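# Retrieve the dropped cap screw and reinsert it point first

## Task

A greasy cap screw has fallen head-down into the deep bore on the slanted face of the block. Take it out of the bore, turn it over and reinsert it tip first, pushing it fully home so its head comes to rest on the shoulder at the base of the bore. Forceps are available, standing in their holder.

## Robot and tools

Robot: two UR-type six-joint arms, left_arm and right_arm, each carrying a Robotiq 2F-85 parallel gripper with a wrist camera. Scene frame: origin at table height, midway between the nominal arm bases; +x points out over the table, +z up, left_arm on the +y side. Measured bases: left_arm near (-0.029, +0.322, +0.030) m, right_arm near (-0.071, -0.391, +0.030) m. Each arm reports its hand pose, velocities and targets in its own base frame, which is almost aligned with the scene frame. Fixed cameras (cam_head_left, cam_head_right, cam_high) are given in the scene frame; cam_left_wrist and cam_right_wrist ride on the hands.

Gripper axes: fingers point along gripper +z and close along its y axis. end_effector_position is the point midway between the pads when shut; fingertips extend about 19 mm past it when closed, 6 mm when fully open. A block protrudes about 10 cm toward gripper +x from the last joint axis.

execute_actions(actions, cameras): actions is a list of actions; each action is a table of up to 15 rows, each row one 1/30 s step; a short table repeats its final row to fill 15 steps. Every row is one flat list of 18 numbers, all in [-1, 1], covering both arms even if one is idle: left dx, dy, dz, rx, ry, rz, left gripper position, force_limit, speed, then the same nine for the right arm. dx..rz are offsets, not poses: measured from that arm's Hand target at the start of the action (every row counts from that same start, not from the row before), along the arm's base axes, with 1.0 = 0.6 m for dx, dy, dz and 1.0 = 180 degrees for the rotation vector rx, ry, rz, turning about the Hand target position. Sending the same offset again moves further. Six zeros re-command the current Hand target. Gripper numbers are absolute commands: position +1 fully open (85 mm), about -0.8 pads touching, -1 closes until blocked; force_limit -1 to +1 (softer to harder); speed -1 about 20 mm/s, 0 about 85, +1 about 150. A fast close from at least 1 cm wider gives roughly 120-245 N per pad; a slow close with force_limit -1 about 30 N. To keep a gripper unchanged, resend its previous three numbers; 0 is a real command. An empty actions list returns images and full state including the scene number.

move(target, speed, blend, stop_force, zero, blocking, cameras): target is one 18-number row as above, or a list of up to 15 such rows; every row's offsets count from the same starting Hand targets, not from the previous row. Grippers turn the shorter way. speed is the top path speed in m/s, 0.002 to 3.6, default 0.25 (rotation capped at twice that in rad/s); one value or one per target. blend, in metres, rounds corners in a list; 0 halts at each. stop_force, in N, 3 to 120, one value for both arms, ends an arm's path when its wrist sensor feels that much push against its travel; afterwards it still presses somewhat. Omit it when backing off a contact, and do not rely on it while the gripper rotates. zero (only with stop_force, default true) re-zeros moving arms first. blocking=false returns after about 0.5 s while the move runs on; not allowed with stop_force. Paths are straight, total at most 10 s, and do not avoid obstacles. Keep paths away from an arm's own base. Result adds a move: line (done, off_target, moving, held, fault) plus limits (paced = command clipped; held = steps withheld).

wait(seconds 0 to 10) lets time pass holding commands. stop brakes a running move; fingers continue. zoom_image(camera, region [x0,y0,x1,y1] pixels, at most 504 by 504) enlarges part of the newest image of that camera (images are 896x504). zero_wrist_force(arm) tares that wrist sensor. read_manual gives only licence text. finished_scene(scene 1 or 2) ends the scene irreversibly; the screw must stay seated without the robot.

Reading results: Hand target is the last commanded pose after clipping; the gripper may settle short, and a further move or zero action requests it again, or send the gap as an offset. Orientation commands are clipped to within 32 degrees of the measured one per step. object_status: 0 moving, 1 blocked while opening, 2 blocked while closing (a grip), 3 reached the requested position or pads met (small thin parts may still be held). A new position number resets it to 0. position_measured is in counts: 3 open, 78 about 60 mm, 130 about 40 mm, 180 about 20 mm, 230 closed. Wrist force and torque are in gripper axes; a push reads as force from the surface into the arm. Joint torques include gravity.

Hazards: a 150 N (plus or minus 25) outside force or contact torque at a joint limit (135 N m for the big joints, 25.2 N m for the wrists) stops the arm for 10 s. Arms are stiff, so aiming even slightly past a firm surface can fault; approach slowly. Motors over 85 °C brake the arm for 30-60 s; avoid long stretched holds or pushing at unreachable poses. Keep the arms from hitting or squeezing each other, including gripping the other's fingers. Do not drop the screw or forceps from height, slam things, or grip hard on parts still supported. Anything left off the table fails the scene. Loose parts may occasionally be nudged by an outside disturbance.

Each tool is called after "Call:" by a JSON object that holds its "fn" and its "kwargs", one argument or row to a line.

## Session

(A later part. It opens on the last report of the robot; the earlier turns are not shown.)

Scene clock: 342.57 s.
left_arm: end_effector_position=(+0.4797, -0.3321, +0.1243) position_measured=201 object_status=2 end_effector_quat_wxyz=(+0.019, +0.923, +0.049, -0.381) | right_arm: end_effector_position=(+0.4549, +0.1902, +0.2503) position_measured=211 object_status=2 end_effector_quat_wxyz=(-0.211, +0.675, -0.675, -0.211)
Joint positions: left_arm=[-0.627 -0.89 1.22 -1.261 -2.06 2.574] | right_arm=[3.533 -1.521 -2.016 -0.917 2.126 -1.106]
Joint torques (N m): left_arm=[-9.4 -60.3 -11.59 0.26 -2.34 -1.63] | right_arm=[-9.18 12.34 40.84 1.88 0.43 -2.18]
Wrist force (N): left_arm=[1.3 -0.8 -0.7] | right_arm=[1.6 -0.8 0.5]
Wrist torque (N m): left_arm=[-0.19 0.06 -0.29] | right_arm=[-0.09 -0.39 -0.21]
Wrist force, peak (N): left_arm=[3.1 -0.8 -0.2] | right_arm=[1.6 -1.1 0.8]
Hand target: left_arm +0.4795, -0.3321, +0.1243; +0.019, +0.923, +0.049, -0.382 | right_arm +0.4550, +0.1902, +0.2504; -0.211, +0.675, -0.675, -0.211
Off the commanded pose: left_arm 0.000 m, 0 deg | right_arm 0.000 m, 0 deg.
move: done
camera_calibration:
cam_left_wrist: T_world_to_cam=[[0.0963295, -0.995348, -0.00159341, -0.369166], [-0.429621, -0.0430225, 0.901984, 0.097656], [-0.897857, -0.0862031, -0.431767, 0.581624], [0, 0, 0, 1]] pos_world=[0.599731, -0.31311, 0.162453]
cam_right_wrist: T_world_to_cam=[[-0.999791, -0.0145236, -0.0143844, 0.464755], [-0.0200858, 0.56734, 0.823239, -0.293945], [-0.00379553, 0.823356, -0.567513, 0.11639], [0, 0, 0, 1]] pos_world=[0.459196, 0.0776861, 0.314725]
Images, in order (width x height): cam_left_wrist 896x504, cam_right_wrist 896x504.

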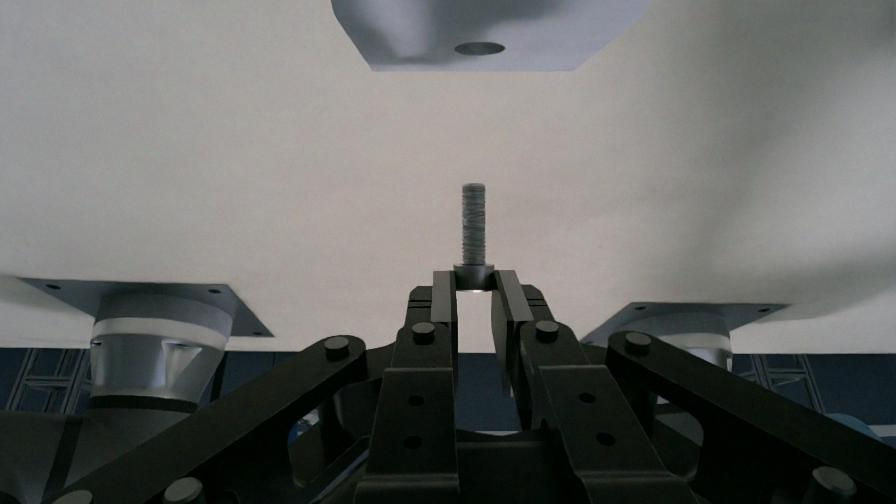

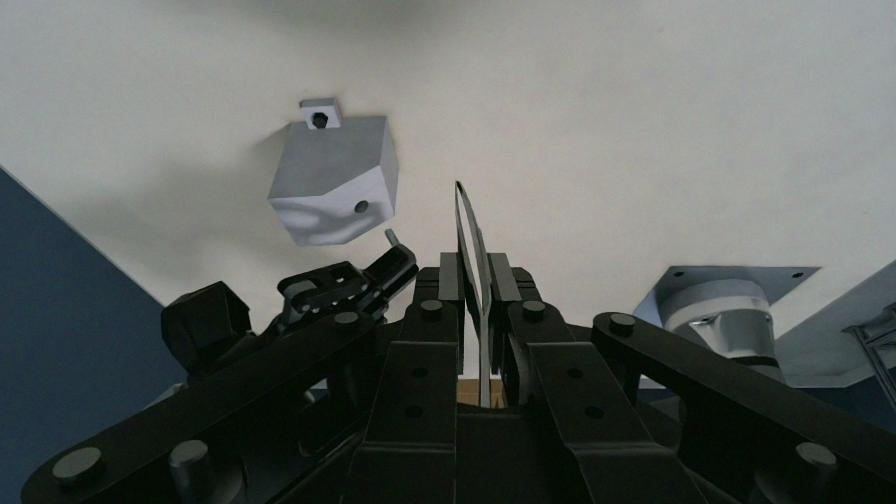

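Call:
{"fn": "move", "kwargs": {
  "target": [0.0277,0.0008,-0.0252,0,0,0,-1,-0.6,-1,0,0,0,0,0,0,-0.8,-1,-1],
  "speed": 0.05,
  "stop_force": 6,
  "cameras": ["cam_left_wrist","cam_right_wrist"]
}}

Call:
{"fn": "zoom_image", "kwargs": {
  "camera": "cam_right_wrist",
  "region": [310, 160, 430, 280]
}}

Call:
{"fn": "zoom_image", "kwargs": {
  "camera": "cam_left_wrist",
  "region": [370, 90, 570, 290]
}}

Scene clock: 354.23 s.
left_arm: end_effector_position=(+0.4962, -0.3317, +0.1091) position_measured=201 object_status=2 end_effector_quat_wxyz=(+0.019, +0.923, +0.049, -0.382) | right_arm: end_effector_position=(+0.4550, +0.1902, +0.2504) position_measured=211 object_status=2 end_effector_quat_wxyz=(-0.211, +0.675, -0.675, -0.211)
Joint positions: left_arm=[-0.613 -0.841 1.174 -1.259 -2.052 2.587] | right_arm=[3.533 -1.521 -2.016 -0.917 2.126 -1.106]
Joint torques (N m): left_arm=[-9.65 -62.84 -13.36 -2.19 -2.44 -1.45] | right_arm=[-12.38 12.07 42.67 1.01 3.32 -2.57]
Wrist force (N): left_arm=[1.5 -1.0 -0.4] | right_arm=[1.4 -0.7 0.9]
Wrist torque (N m): left_arm=[-0.22 0.02 -0.30] | right_arm=[-0.08 -0.35 -0.18]
Wrist force, peak (N): left_arm=[2.5 -0.7 -0.5] | right_arm=[1.6 -0.8 1.0]
Hand target: left_arm +0.4962, -0.3317, +0.1092; +0.019, +0.923, +0.049, -0.382 | right_arm +0.4550, +0.1902, +0.2504; -0.211, +0.675, -0.675, -0.211
Off the commanded pose: left_arm 0.000 m, 0 deg | right_arm 0.000 m, 0 deg.
move: done
camera_calibration:
cam_left_wrist: T_world_to_cam=[[0.0962877, -0.995352, -0.00175706, -0.370432], [-0.42933, -0.0431247, 0.902118, 0.118326], [-0.898, -0.0861084, -0.431487, 0.589935], [0, 0, 0, 1]] pos_world=[0.616231, -0.31281, 0.147154]
cam_right_wrist: T_world_to_cam=[[-0.999787, -0.0145541, -0.0146072, 0.464926], [-0.0202862, 0.567271, 0.823281, -0.29394], [-0.00369587, 0.823402, -0.567446, 0.116377], [0, 0, 0, 1]] pos_world=[0.459295, 0.0776856, 0.314824]
Images, in order (width x height): cam_left_wrist 896x504, cam_right_wrist 896x504.

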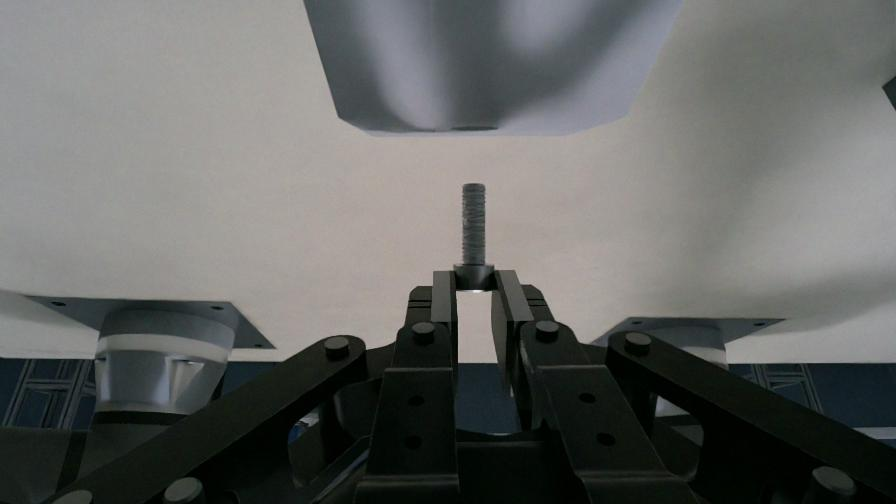

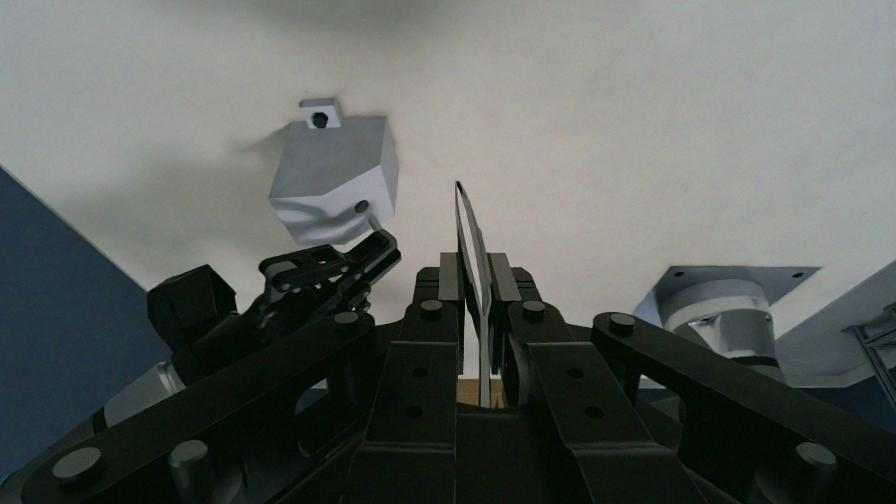

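Scaled by 4.200 from the camera's 896x504 image, which has a finer 1280x720 frame.

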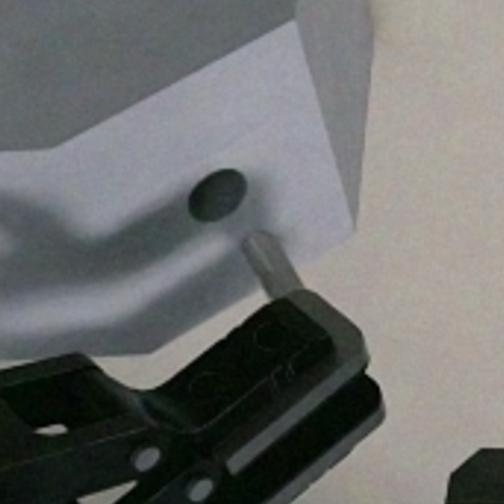

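Scaled by 2.520 from the camera's 896x504 image, which has a finer 1280x720 frame.

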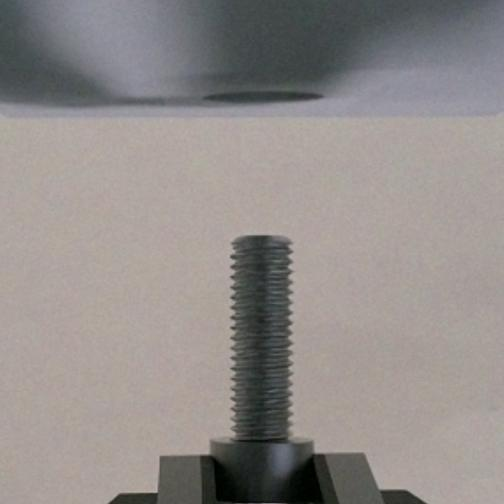

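Call:
{"fn": "move", "kwargs": {
  "target": [0.0234,0.0027,-0.0305,0,0,0,-1,-0.6,-1,0,0,0,0,0,0,-0.8,-1,-1],
  "speed": 0.02,
  "stop_force": 5,
  "cameras": ["cam_left_wrist","cam_right_wrist"]
}}

Call:
{"fn": "zoom_image", "kwargs": {
  "camera": "cam_right_wrist",
  "region": [310, 160, 430, 280]
}}

Call:
{"fn": "zoom_image", "kwargs": {
  "camera": "cam_left_wrist",
  "region": [370, 90, 570, 290]
}}

Scene clock: 361.10 s.
left_arm: end_effector_position=(+0.5102, -0.3300, +0.0909) position_measured=201 object_status=2 end_effector_quat_wxyz=(+0.019, +0.923, +0.049, -0.382) | right_arm: end_effector_position=(+0.4550, +0.1902, +0.2504) position_measured=211 object_status=2 end_effector_quat_wxyz=(-0.211, +0.675, -0.675, -0.211)
Joint positions: left_arm=[-0.601 -0.795 1.141 -1.266 -2.045 2.598] | right_arm=[3.533 -1.521 -2.016 -0.917 2.126 -1.106]
Joint torques (N m): left_arm=[-8.51 -63.34 -13.46 -0.12 -2.26 -1.31] | right_arm=[-12.44 12.93 41.87 1.1 3.18 -2.53]
Wrist force (N): left_arm=[1.6 -0.9 -0.5] | right_arm=[1.6 -1.0 0.7]
Wrist torque (N m): left_arm=[-0.20 0.00 -0.32] | right_arm=[-0.12 -0.37 -0.18]
Wrist force, peak (N): left_arm=[1.9 -0.8 -0.6] | right_arm=[1.7 -0.7 0.9]
Hand target: left_arm +0.5102, -0.3300, +0.0909; +0.019, +0.923, +0.049, -0.382 | right_arm +0.4550, +0.1902, +0.2504; -0.211, +0.675, -0.675, -0.211
Off the commanded pose: left_arm 0.000 m, 0 deg | right_arm 0.000 m, 0 deg.
move: done
camera_calibration:
cam_left_wrist: T_world_to_cam=[[0.0962878, -0.995352, -0.00175796, -0.370121], [-0.429411, -0.0431333, 0.902079, 0.140972], [-0.897962, -0.0861043, -0.431568, 0.594745], [0, 0, 0, 1]] pos_world=[0.630231, -0.31111, 0.128854]
cam_right_wrist: T_world_to_cam=[[-0.999787, -0.0145541, -0.0146072, 0.464926], [-0.0202862, 0.567271, 0.823281, -0.29394], [-0.00369587, 0.823402, -0.567446, 0.116377], [0, 0, 0, 1]] pos_world=[0.459295, 0.0776856, 0.314824]
Images, in order (width x height): cam_left_wrist 896x504, cam_right_wrist 896x504.

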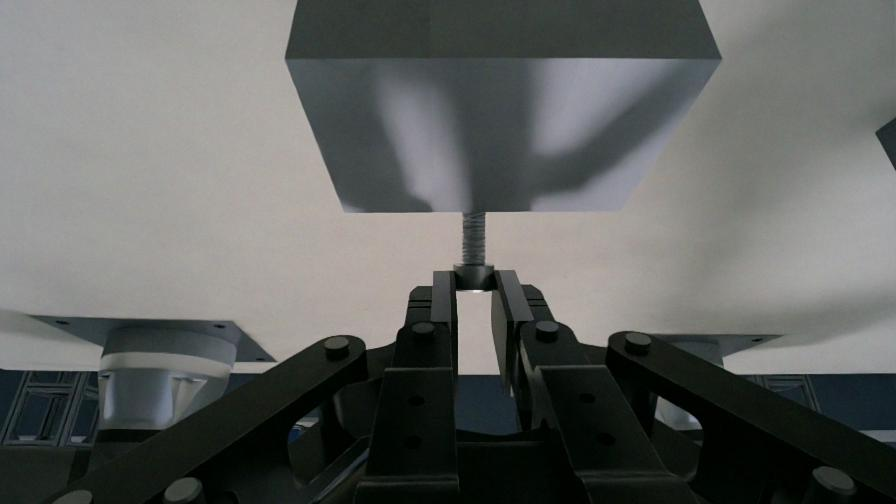

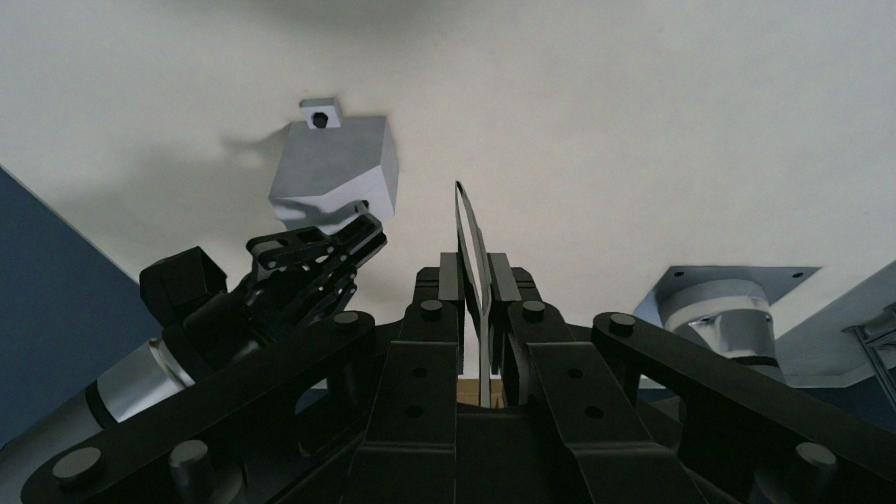

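Scaled by 4.200 from the camera's 896x504 image, which has a finer 1280x720 frame.

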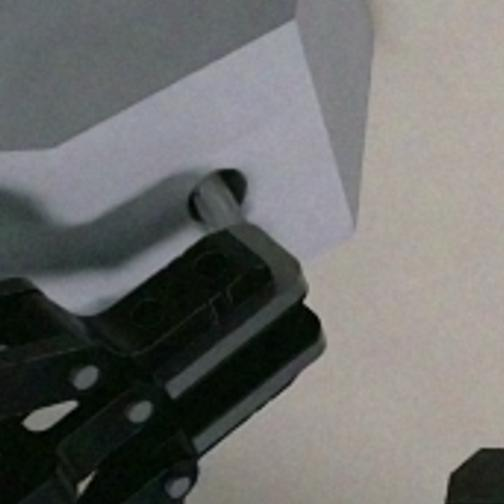

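Scaled by 2.520 from the camera's 896x504 image, which has a finer 1280x720 frame.

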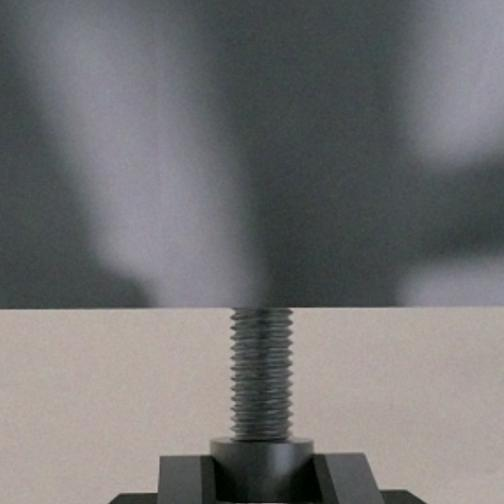

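Call:
{"fn": "move", "kwargs": {
  "target": [0.0105,0.0011,-0.0152,0,0,0,-1,-0.6,-1,0,0,0,0,0,0,-0.8,-1,-1],
  "speed": 0.015,
  "stop_force": 4
}}

Call:
{"fn": "move", "kwargs": {
  "target": [0.0076,0.0008,-0.0109,0,0,0,-1,-0.6,-1,0,0,0,0,0,0,-0.8,-1,-1],
  "speed": 0.006,
  "stop_force": 3.5,
  "cameras": ["cam_left_wrist","cam_right_wrist"]
}}

Call:
{"fn": "zoom_image", "kwargs": {
  "camera": "cam_right_wrist",
  "region": [310, 160, 430, 280]
}}

Call:
{"fn": "zoom_image", "kwargs": {
  "camera": "cam_left_wrist",
  "region": [410, 200, 530, 320]
}}

Scene clock: 368.80 s.
left_arm: end_effector_position=(+0.5165, -0.3294, +0.0817) position_measured=201 object_status=2 end_effector_quat_wxyz=(+0.019, +0.923, +0.049, -0.382) | right_arm: end_effector_position=(+0.4550, +0.1902, +0.2504) position_measured=211 object_status=2 end_effector_quat_wxyz=(-0.211, +0.675, -0.675, -0.211)
Joint positions: left_arm=[-0.595 -0.773 1.125 -1.27 -2.041 2.603] | right_arm=[3.533 -1.521 -2.016 -0.917 2.126 -1.106]
Joint torques (N m): left_arm=[-8.17 -65.25 -13.79 -0.31 -2.16 -1.3] | right_arm=[-12.43 13.52 41.63 1.12 2.94 -2.39]
Wrist force (N): left_arm=[1.4 -0.8 -0.8] | right_arm=[1.5 -0.6 0.9]
Wrist torque (N m): left_arm=[-0.18 0.05 -0.32] | right_arm=[-0.07 -0.37 -0.18]
Wrist force, peak (N): left_arm=[2.0 -0.8 -0.6] | right_arm=[1.5 -1.0 0.9]
Hand target: left_arm +0.5165, -0.3294, +0.0817; +0.019, +0.923, +0.049, -0.382 | right_arm +0.4550, +0.1902, +0.2504; -0.211, +0.675, -0.675, -0.211
Off the commanded pose: left_arm 0.000 m, 0 deg | right_arm 0.000 m, 0 deg.
move: done

Scene clock: 370.90 s.
left_arm: end_effector_position=(+0.5204, -0.3290, +0.0762) position_measured=201 object_status=2 end_effector_quat_wxyz=(+0.019, +0.923, +0.049, -0.382) | right_arm: end_effector_position=(+0.4550, +0.1902, +0.2504) position_measured=211 object_status=2 end_effector_quat_wxyz=(-0.211, +0.675, -0.675, -0.211)
Joint positions: left_arm=[-0.592 -0.76 1.115 -1.272 -2.039 2.606] | right_arm=[3.533 -1.521 -2.016 -0.917 2.126 -1.106]
Joint torques (N m): left_arm=[-6.07 -64.7 -13.25 -1.12 -1.05 -1.17] | right_arm=[-12.57 13.12 41.63 1.08 2.97 -2.39]
Wrist force (N): left_arm=[-1.2 0.5 0.2] | right_arm=[1.4 -0.9 0.6]
Wrist torque (N m): left_arm=[-0.19 0.01 -0.30] | right_arm=[-0.11 -0.34 -0.18]
Wrist force, peak (N): left_arm=[-6.8 -0.7 2.2] | right_arm=[1.6 -0.9 0.7]
Hand target: left_arm +0.5203, -0.3290, +0.0762; +0.019, +0.923, +0.049, -0.382 (not the last commanded pose) | right_arm +0.4550, +0.1902, +0.2504; -0.211, +0.675, -0.675, -0.211
Off the commanded pose: left_arm 0.001 m, 0 deg | right_arm 0.000 m, 0 deg.
move: contact (left_arm)
camera_calibration:
cam_left_wrist: T_world_to_cam=[[0.0962874, -0.995352, -0.00175702, -0.370033], [-0.429411, -0.0431323, 0.902079, 0.158571], [-0.897962, -0.0861043, -0.431568, 0.597698], [0, 0, 0, 1]] pos_world=[0.640431, -0.31001, 0.114254]
cam_right_wrist: T_world_to_cam=[[-0.999787, -0.0145541, -0.0146072, 0.464926], [-0.0202862, 0.567271, 0.823281, -0.29394], [-0.00369587, 0.823402, -0.567446, 0.116377], [0, 0, 0, 1]] pos_world=[0.459295, 0.0776856, 0.314824]
Images, in order (width x height): cam_left_wrist 896x504, cam_right_wrist 896x504.

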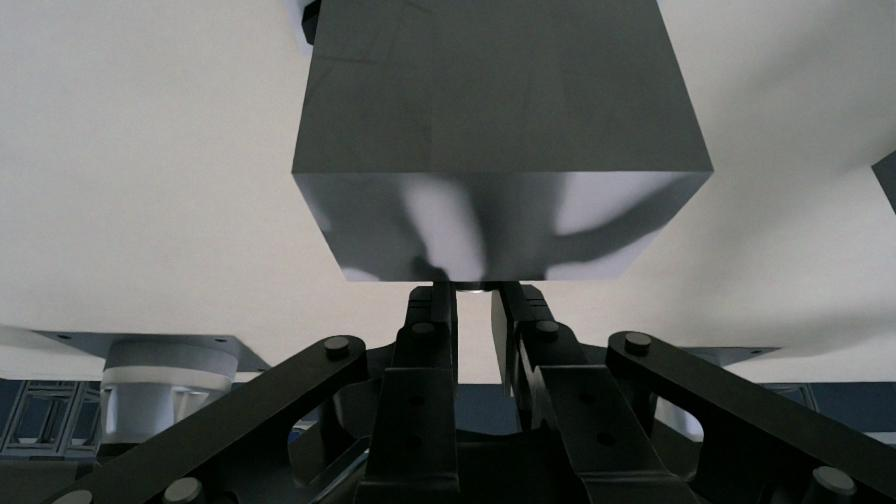

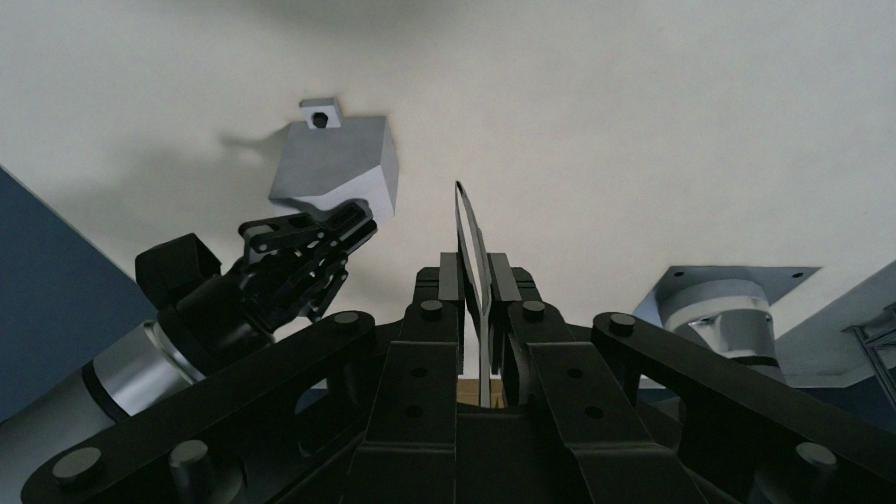

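Scaled by 4.200 from the camera's 896x504 image, which has a finer 1280x720 frame.

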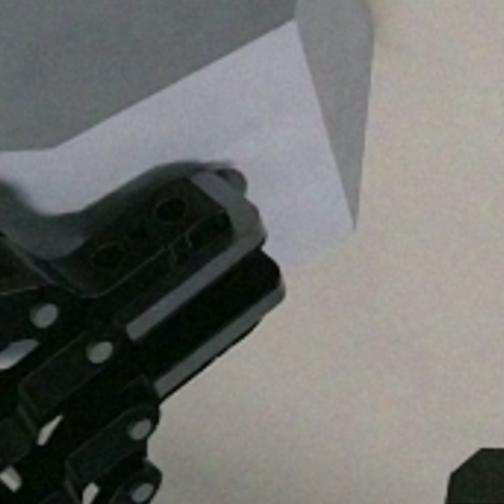

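Scaled by 4.200 from the camera's 896x504 image, which has a finer 1280x720 frame.

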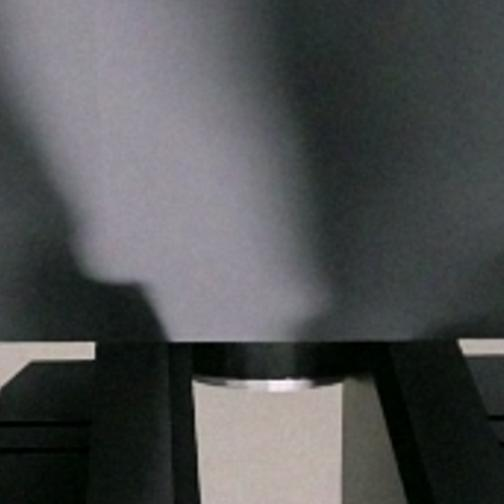

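Call:
{"fn": "move", "kwargs": {
  "target": [0,0,0,0,0,0,-0.4,-0.6,-0.3,0,0,0,0,0,0,-0.8,-1,-1],
  "cameras": ["cam_left_wrist","cam_right_wrist"]
}}

Call:
{"fn": "zoom_image", "kwargs": {
  "camera": "cam_left_wrist",
  "region": [410, 200, 530, 320]
}}

Call:
{"fn": "zoom_image", "kwargs": {
  "camera": "cam_right_wrist",
  "region": [330, 180, 390, 240]
}}

Scene clock: 385.43 s.
left_arm: end_effector_position=(+0.5203, -0.3290, +0.0762) position_measured=179 object_status=0 end_effector_quat_wxyz=(+0.019, +0.923, +0.049, -0.382) | right_arm: end_effector_position=(+0.4550, +0.1902, +0.2504) position_measured=211 object_status=2 end_effector_quat_wxyz=(-0.211, +0.675, -0.675, -0.211)
Joint positions: left_arm=[-0.592 -0.76 1.115 -1.272 -2.039 2.606] | right_arm=[3.533 -1.521 -2.016 -0.917 2.126 -1.106]
Joint torques (N m): left_arm=[-7.63 -65.08 -13.87 -0.94 -1.65 -1.24] | right_arm=[-12.25 13.48 41.5 1.07 2.86 -2.23]
Wrist force (N): left_arm=[1.5 -0.7 -0.7] | right_arm=[1.5 -0.6 0.7]
Wrist torque (N m): left_arm=[-0.16 0.00 -0.32] | right_arm=[-0.07 -0.36 -0.18]
Wrist force, peak (N): left_arm=[1.7 -0.9 -0.8] | right_arm=[1.5 -0.8 1.1]
Hand target: left_arm +0.5203, -0.3290, +0.0762; +0.019, +0.923, +0.049, -0.382 | right_arm +0.4550, +0.1902, +0.2504; -0.211, +0.675, -0.675, -0.211
Off the commanded pose: left_arm 0.000 m, 0 deg | right_arm 0.000 m, 0 deg.
move: done
camera_calibration:
cam_left_wrist: T_world_to_cam=[[0.0962878, -0.995352, -0.00175796, -0.370123], [-0.429411, -0.0431333, 0.902079, 0.158523], [-0.897962, -0.0861043, -0.431568, 0.597599], [0, 0, 0, 1]] pos_world=[0.640331, -0.31011, 0.114254]
cam_right_wrist: T_world_to_cam=[[-0.999787, -0.0145541, -0.0146072, 0.464926], [-0.0202862, 0.567271, 0.823281, -0.29394], [-0.00369587, 0.823402, -0.567446, 0.116377], [0, 0, 0, 1]] pos_world=[0.459295, 0.0776856, 0.314824]
Images, in order (width x height): cam_left_wrist 896x504, cam_right_wrist 896x504.

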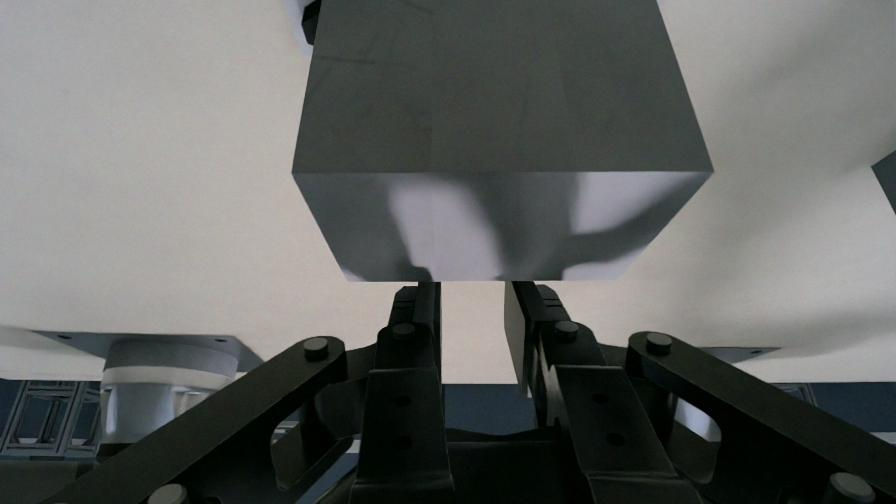

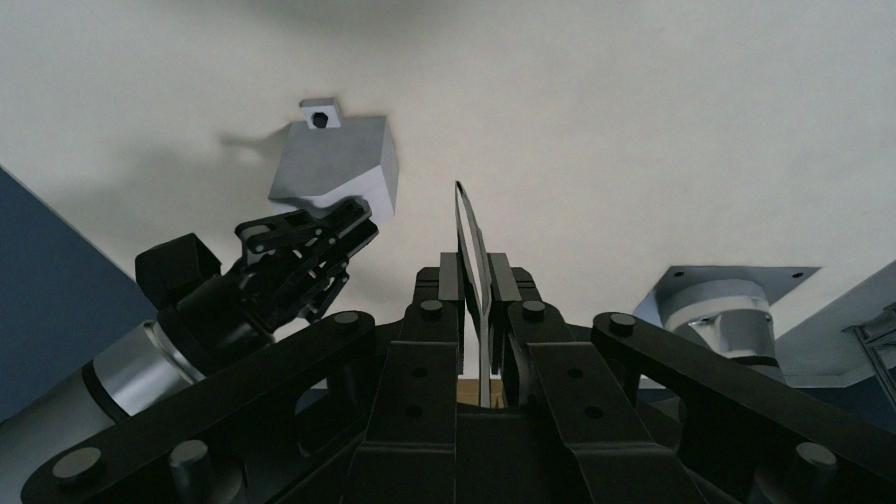

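Scaled by 4.200 from the camera's 896x504 image, which has a finer 1280x720 frame.

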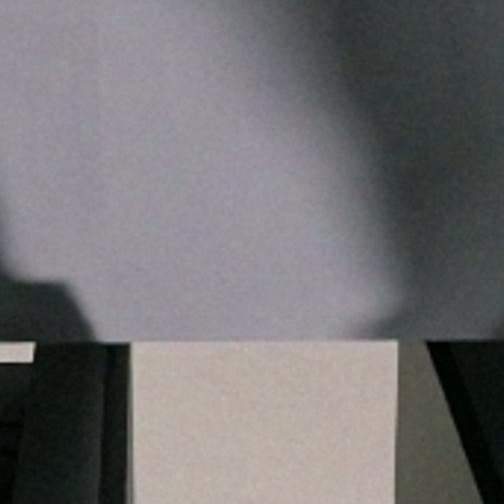

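Scaled by 8.400 from the camera's 896x504 image, which has a finer 1280x720 frame.

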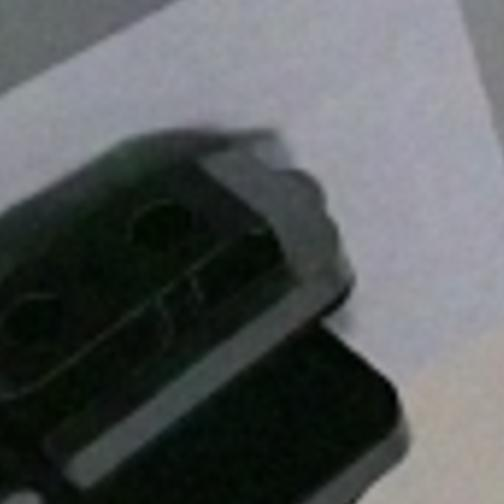

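Call:
{"fn": "move", "kwargs": {
  "target": [-0.0855,-0.009,0.1229,0,0,0,-0.4,-0.6,-0.3,0,0,0,0,0,0,-0.8,-1,-1],
  "speed": 0.12,
  "cameras": ["cam_right_wrist"]
}}

Call:
{"fn": "zoom_image", "kwargs": {
  "camera": "cam_right_wrist",
  "region": [330, 180, 390, 240]
}}

Scene clock: 389.73 s.
left_arm: end_effector_position=(+0.4690, -0.3344, +0.1499) position_measured=179 object_status=3 end_effector_quat_wxyz=(+0.019, +0.923, +0.049, -0.382) | right_arm: end_effector_position=(+0.4550, +0.1902, +0.2504) position_measured=211 object_status=2 end_effector_quat_wxyz=(-0.211, +0.675, -0.675, -0.211)
Joint positions: left_arm=[-0.638 -0.931 1.221 -1.227 -2.067 2.564] | right_arm=[3.533 -1.521 -2.016 -0.917 2.126 -1.106]
Joint torques (N m): left_arm=[9.9 -55.57 -34.24 -2.4 0.97 1.4] | right_arm=[-12.42 13.8 41.08 1.17 2.74 -2.23]
Wrist force (N): left_arm=[1.5 -0.9 -0.6] | right_arm=[1.4 -0.9 0.8]
Wrist torque (N m): left_arm=[-0.20 0.00 -0.29] | right_arm=[-0.11 -0.35 -0.19]
Wrist force, peak (N): left_arm=[3.6 -0.8 -0.3] | right_arm=[1.6 -0.7 0.9]
Hand target: left_arm +0.4690, -0.3344, +0.1500; +0.019, +0.923, +0.049, -0.382 | right_arm +0.4550, +0.1902, +0.2504; -0.211, +0.675, -0.675, -0.211
Off the commanded pose: left_arm 0.000 m, 0 deg | right_arm 0.000 m, 0 deg.
move: done
camera_calibration:
cam_right_wrist: T_world_to_cam=[[-0.999787, -0.0145541, -0.0146072, 0.464926], [-0.0202862, 0.567271, 0.823281, -0.29394], [-0.00369587, 0.823402, -0.567446, 0.116377], [0, 0, 0, 1]] pos_world=[0.459295, 0.0776856, 0.314824]
Images, in order (width x height): cam_right_wrist 896x504.

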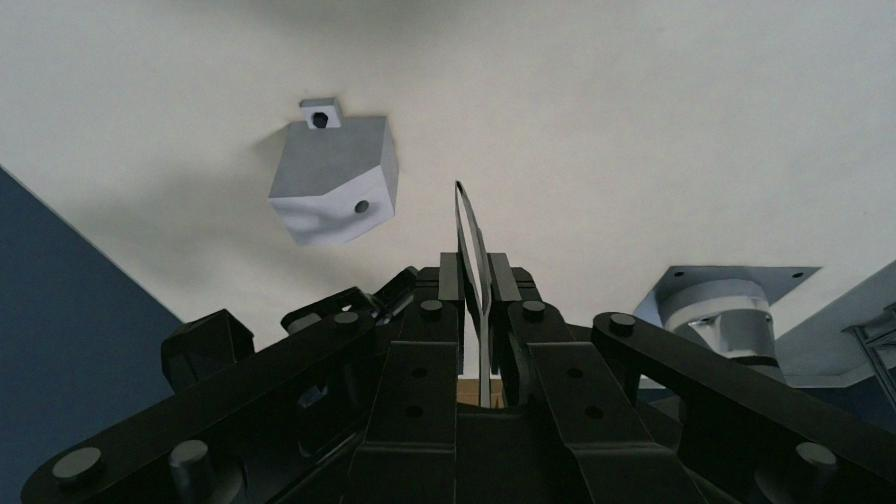

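Scaled by 8.400 from the camera's 896x504 image, which has a finer 1280x720 frame.

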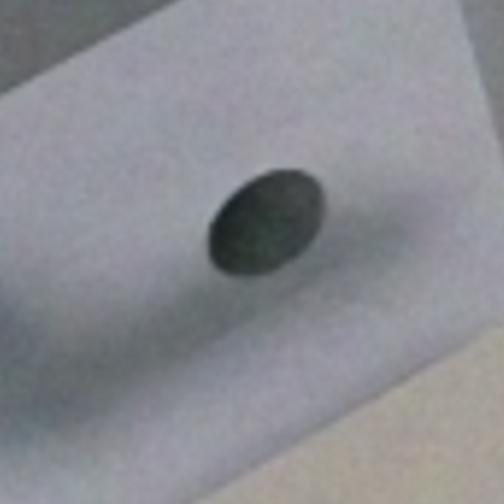

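Call:
{"fn": "move", "kwargs": {
  "target": [-0.05,0.1,0.15,0.125,0.006,0.4673,-0.4,-0.6,-0.3,0,0,0,0,0,0,-0.8,-1,-1],
  "speed": 0.4
}}

Call:
{"fn": "move", "kwargs": {
  "target": [-0.02,-0.1,-0.08,0.125,0.006,0.4673,-0.4,-0.6,-0.3,0,0,0,0,0,0,-0.8,-1,-1],
  "speed": 0.4,
  "cameras": ["cam_left_wrist"]
}}

Scene clock: 398.37 s.
left_arm: end_effector_position=(+0.4390, -0.2744, +0.2399) position_measured=179 object_status=3 end_effector_quat_wxyz=(+0.103, +0.637, +0.717, -0.263) end_effector_velocity=(+0.000, -0.001, +0.000) end_effector_angular_velocity=(+0.001, +0.003, +0.004) | right_arm: end_effector_position=(+0.4550, +0.1902, +0.2504) position_measured=211 object_status=2 end_effector_quat_wxyz=(-0.211, +0.675, -0.675, -0.211)
Joint positions: left_arm=[-0.552 -1.509 1.884 -2.072 -2.131 0.863] | right_arm=[3.533 -1.521 -2.016 -0.917 2.126 -1.106]
Joint velocities: left_arm=[-0.001 0 0 0.001 0 -0.006] | right_arm=[within noise]
Joint torques (N m): left_arm=[12.27 -30.16 -34.06 -3.85 -1.69 -1.24] | right_arm=[-12.43 14.77 40.7 1.06 2.65 -2.08]
Wrist force (N): left_arm=[1.1 0.0 -0.5] | right_arm=[1.5 -0.8 0.7]
Wrist torque (N m): left_arm=[-0.05 0.03 -0.21] | right_arm=[-0.09 -0.36 -0.18]
Wrist force, peak (N): left_arm=[2.1 0.3 -0.6] | right_arm=[1.7 -0.7 0.9]
Hand target: left_arm +0.4390, -0.2744, +0.2400; +0.103, +0.637, +0.717, -0.263 | right_arm +0.4550, +0.1902, +0.2504; -0.211, +0.675, -0.675, -0.211
Off the commanded pose: left_arm 0.000 m, 0 deg | right_arm 0.000 m, 0 deg.
move: done

Scene clock: 400.80 s.
left_arm: end_effector_position=(+0.4270, -0.3345, +0.1920) position_measured=179 object_status=3 end_effector_quat_wxyz=(+0.130, +0.000, +0.991, +0.000) end_effector_velocity=(+0.000, +0.001, +0.000) end_effector_angular_velocity=(-0.002, +0.001, +0.007) | right_arm: end_effector_position=(+0.4550, +0.1902, +0.2504) position_measured=211 object_status=2 end_effector_quat_wxyz=(-0.211, +0.675, -0.675, -0.211)
Joint positions: left_arm=[-1.022 -1.531 1.953 -2.132 -1.349 -1.006] | right_arm=[3.533 -1.521 -2.016 -0.917 2.126 -1.106]
Joint velocities: left_arm=[0.001 0 0 0 -0.001 -0.005] | right_arm=[within noise]
Joint torques (N m): left_arm=[8.93 -29.65 -16.54 -2.44 0.05 -1.51] | right_arm=[-11.72 14.72 40.37 1.09 2.53 -1.93]
Wrist force (N): left_arm=[0.7 -0.2 -0.2] | right_arm=[1.4 -0.5 0.7]
Wrist torque (N m): left_arm=[-0.04 0.02 -0.15] | right_arm=[-0.06 -0.35 -0.18]
Wrist force, peak (N): left_arm=[1.7 0.8 -1.2] | right_arm=[1.5 -1.0 0.9]
Hand target: left_arm +0.4270, -0.3344, +0.1920; +0.130, +0.000, +0.991, +0.000 | right_arm +0.4550, +0.1902, +0.2504; -0.211, +0.675, -0.675, -0.211
Off the commanded pose: left_arm 0.000 m, 0 deg | right_arm 0.000 m, 0 deg.
move: done
camera_calibration:
cam_left_wrist: T_world_to_cam=[[0.0080118, 0.999961, -0.0038341, 0.33911], [0.824155, -0.00443171, 0.566347, -0.444143], [0.566307, -0.00769735, -0.824158, 0.0396856], [0, 0, 0, 1]] pos_world=[0.340851, -0.34076, 0.285546]
Images, in order (width x height): cam_left_wrist 896x504.

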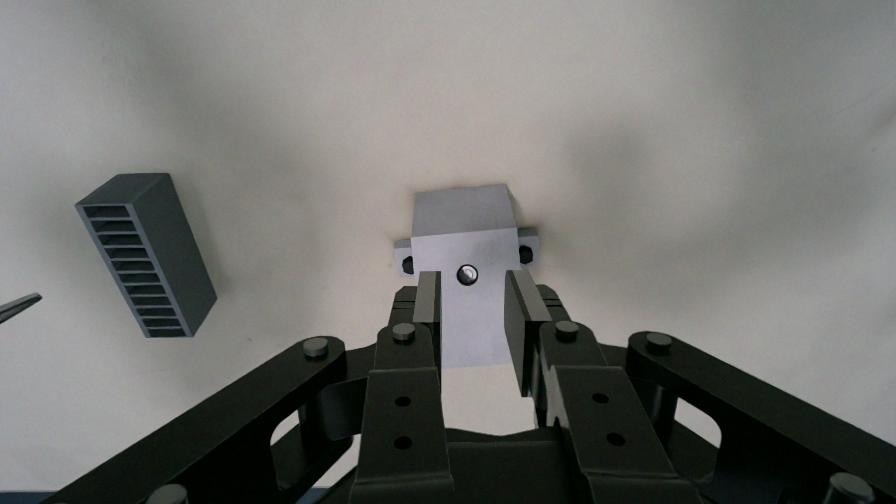

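Call:
{"fn": "zoom_image", "kwargs": {
  "camera": "cam_left_wrist",
  "region": [447, 255, 487, 295]
}}

Scaled by 12.600 from the camera's 896x504 image, which has a finer 1280x720 frame.

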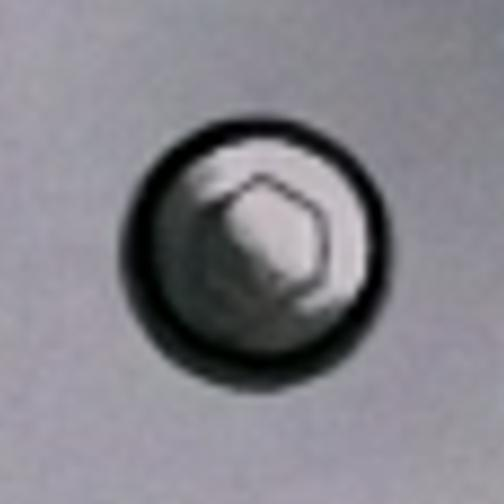

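Call:
{"fn": "move", "kwargs": {
  "target": [
    [0,0.25,0.13,-0.0874,-0.0873,-0.4904,-0.4,-0.6,-0.3,0,0,0,0,0,0,-0.8,-1,-1],
    [0.089,0.24,0.115,-0.0874,-0.0873,-0.4904,-0.4,-0.6,-0.3,0,0,0,0,0,0,-0.8,-1,-1]
  ],
  "speed": 0.4
}}

Call:
{"fn": "move", "kwargs": {
  "target": [0,0,0,0,0,0,-0.4,-0.6,-0.3,-0.03,0,0.08,-0.289,-0.318,0.458,-0.8,-1,-1],
  "speed": 0.4,
  "cameras": ["cam_right_wrist"]
}}

Scene clock: 410.77 s.
left_arm: end_effector_position=(+0.4803, -0.1903, +0.2609) position_measured=179 object_status=3 end_effector_quat_wxyz=(+0.213, +0.670, +0.679, -0.213) | right_arm: end_effector_position=(+0.4550, +0.1902, +0.2504) position_measured=211 object_status=2 end_effector_quat_wxyz=(-0.211, +0.675, -0.675, -0.211)
Joint positions: left_arm=[-0.37 -1.571 1.94 -2.193 -2.134 1.114] | right_arm=[3.533 -1.521 -2.016 -0.917 2.126 -1.106]
Joint torques (N m): left_arm=[-2.01 -16.33 -34.5 -4.91 0.91 -0.01] | right_arm=[-11.81 14.75 40.24 1.02 2.39 -1.81]
Wrist force (N): left_arm=[1.2 -0.6 -0.7] | right_arm=[1.5 -0.7 0.7]
Wrist torque (N m): left_arm=[-0.13 0.01 -0.18] | right_arm=[-0.08 -0.36 -0.18]
Wrist force, peak (N): left_arm=[1.2 -3.5 -1.6] | right_arm=[1.5 -0.9 0.9]
Hand target: left_arm +0.4804, -0.1904, +0.2610; +0.213, +0.670, +0.679, -0.212 | right_arm +0.4550, +0.1902, +0.2504; -0.211, +0.675, -0.675, -0.211
Off the commanded pose: left_arm 0.000 m, 0 deg | right_arm 0.000 m, 0 deg.
move: done

Scene clock: 413.77 s.
left_arm: end_effector_position=(+0.4804, -0.1904, +0.2610) position_measured=179 object_status=3 end_effector_quat_wxyz=(+0.213, +0.670, +0.679, -0.212) | right_arm: end_effector_position=(+0.4369, +0.1902, +0.2983) position_measured=211 object_status=2 end_effector_quat_wxyz=(-0.014, +0.953, +0.047, +0.299)
Joint positions: left_arm=[-0.37 -1.571 1.939 -2.193 -2.134 1.115] | right_arm=[4.089 -1.185 -2.184 -0.914 1.127 -2.39]
Joint torques (N m): left_arm=[-2.52 -15.68 -36.71 -4.8 1.13 1.23] | right_arm=[-9.74 2.92 44.82 2.49 -1.76 -2.08]
Wrist force (N): left_arm=[1.4 -0.3 -0.8] | right_arm=[0.1 -0.5 0.1]
Wrist torque (N m): left_arm=[-0.08 -0.02 -0.18] | right_arm=[-0.12 0.02 -0.10]
Wrist force, peak (N): left_arm=[1.6 -0.6 -0.6] | right_arm=[2.4 -0.9 0.6]
Hand target: left_arm +0.4804, -0.1904, +0.2610; +0.213, +0.670, +0.679, -0.212 | right_arm +0.4370, +0.1902, +0.2984; -0.014, +0.953, +0.047, +0.299
Off the commanded pose: left_arm 0.000 m, 0 deg | right_arm 0.000 m, 0 deg.
move: done
camera_calibration:
cam_right_wrist: T_world_to_cam=[[0.11536, -0.99328, 0.00933948, 0.139343], [-0.962911, -0.114132, -0.244491, 0.526223], [0.243914, 0.0192115, -0.969606, 0.308236], [0, 0, 0, 1]] pos_world=[0.415449, 0.192544, 0.426224]
Images, in order (width x height): cam_right_wrist 896x504.

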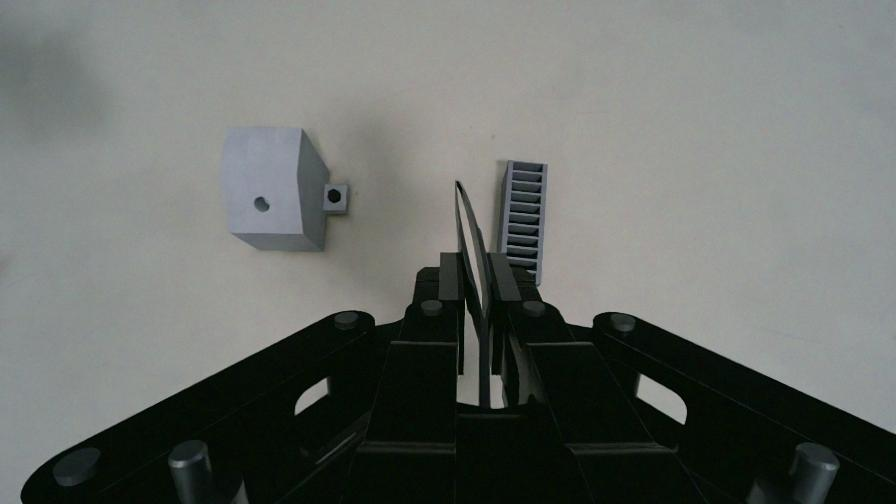

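Call:
{"fn": "move", "kwargs": {
  "target": [0,0,0,0,0,0,-0.4,-0.6,-0.3,0.0262,0.298,-0.2617,0,0,0,-0.8,-1,-1],
  "speed": 0.15,
  "cameras": ["cam_right_wrist","cam_left_wrist"]
}}

Call:
{"fn": "zoom_image", "kwargs": {
  "camera": "cam_right_wrist",
  "region": [410, 130, 510, 230]
}}

Call:
{"fn": "zoom_image", "kwargs": {
  "camera": "cam_left_wrist",
  "region": [420, 120, 540, 240]
}}

Scene clock: 421.93 s.
left_arm: end_effector_position=(+0.4804, -0.1904, +0.2610) position_measured=179 object_status=3 end_effector_quat_wxyz=(+0.213, +0.670, +0.679, -0.212) | right_arm: end_effector_position=(+0.4527, +0.3690, +0.1415) position_measured=211 object_status=2 end_effector_quat_wxyz=(-0.014, +0.953, +0.047, +0.299)
Joint positions: left_arm=[-0.37 -1.571 1.939 -2.193 -2.134 1.115] | right_arm=[4.288 -1.723 -2.153 -0.504 1.052 -2.182]
Joint torques (N m): left_arm=[-4.59 -16.75 -35.79 -4.67 0.7 1.45] | right_arm=[-12.79 17.27 8.03 3.17 0.93 -2.32]
Wrist force (N): left_arm=[1.3 -0.3 -0.7] | right_arm=[0.0 -0.5 -0.3]
Wrist torque (N m): left_arm=[-0.08 -0.01 -0.18] | right_arm=[-0.13 0.04 -0.03]
Wrist force, peak (N): left_arm=[1.7 -0.3 -0.7] | right_arm=[-1.1 -2.3 1.3]
Hand target: left_arm +0.4804, -0.1904, +0.2610; +0.213, +0.670, +0.679, -0.212 | right_arm +0.4527, +0.3690, +0.1414; -0.014, +0.953, +0.047, +0.299
Off the commanded pose: left_arm 0.000 m, 0 deg | right_arm 0.000 m, 0 deg.
move: done
camera_calibration:
cam_left_wrist: T_world_to_cam=[[0.999987, 0.00395493, -0.00322536, -0.471546], [0.00492099, -0.57981, 0.814737, -0.307329], [0.00135213, -0.814742, -0.579822, 0.121335], [0, 0, 0, 1]] pos_world=[0.472888, -0.0774708, 0.319224]
cam_right_wrist: T_world_to_cam=[[0.115551, -0.993257, 0.00942488, 0.316568], [-0.962811, -0.114332, -0.244794, 0.523632], [0.24422, 0.0192118, -0.969529, 0.148757], [0, 0, 0, 1]] pos_world=[0.431249, 0.371443, 0.269422]
Images, in order (width x height): cam_left_wrist 896x504, cam_right_wrist 896x504.

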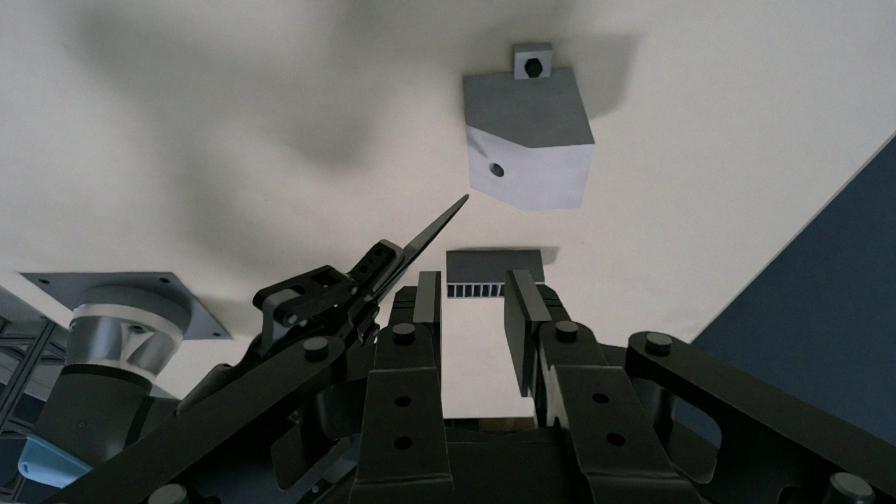

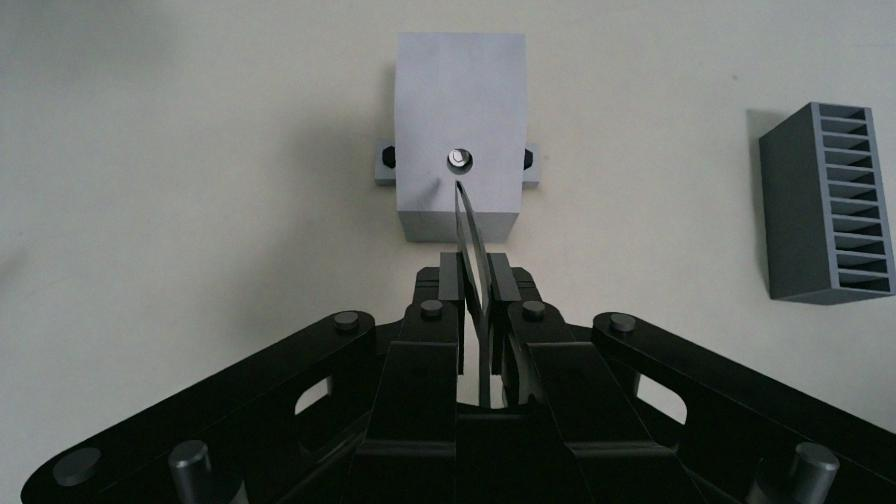

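Scaled by 5.040 from the camera's 896x504 image, which has a finer 1280x720 frame.

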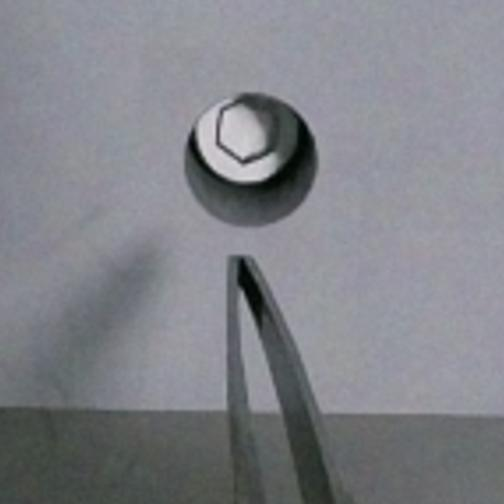

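Scaled by 4.200 from the camera's 896x504 image, which has a finer 1280x720 frame.

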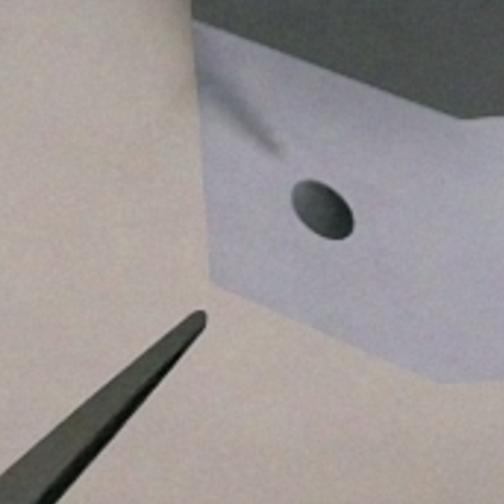

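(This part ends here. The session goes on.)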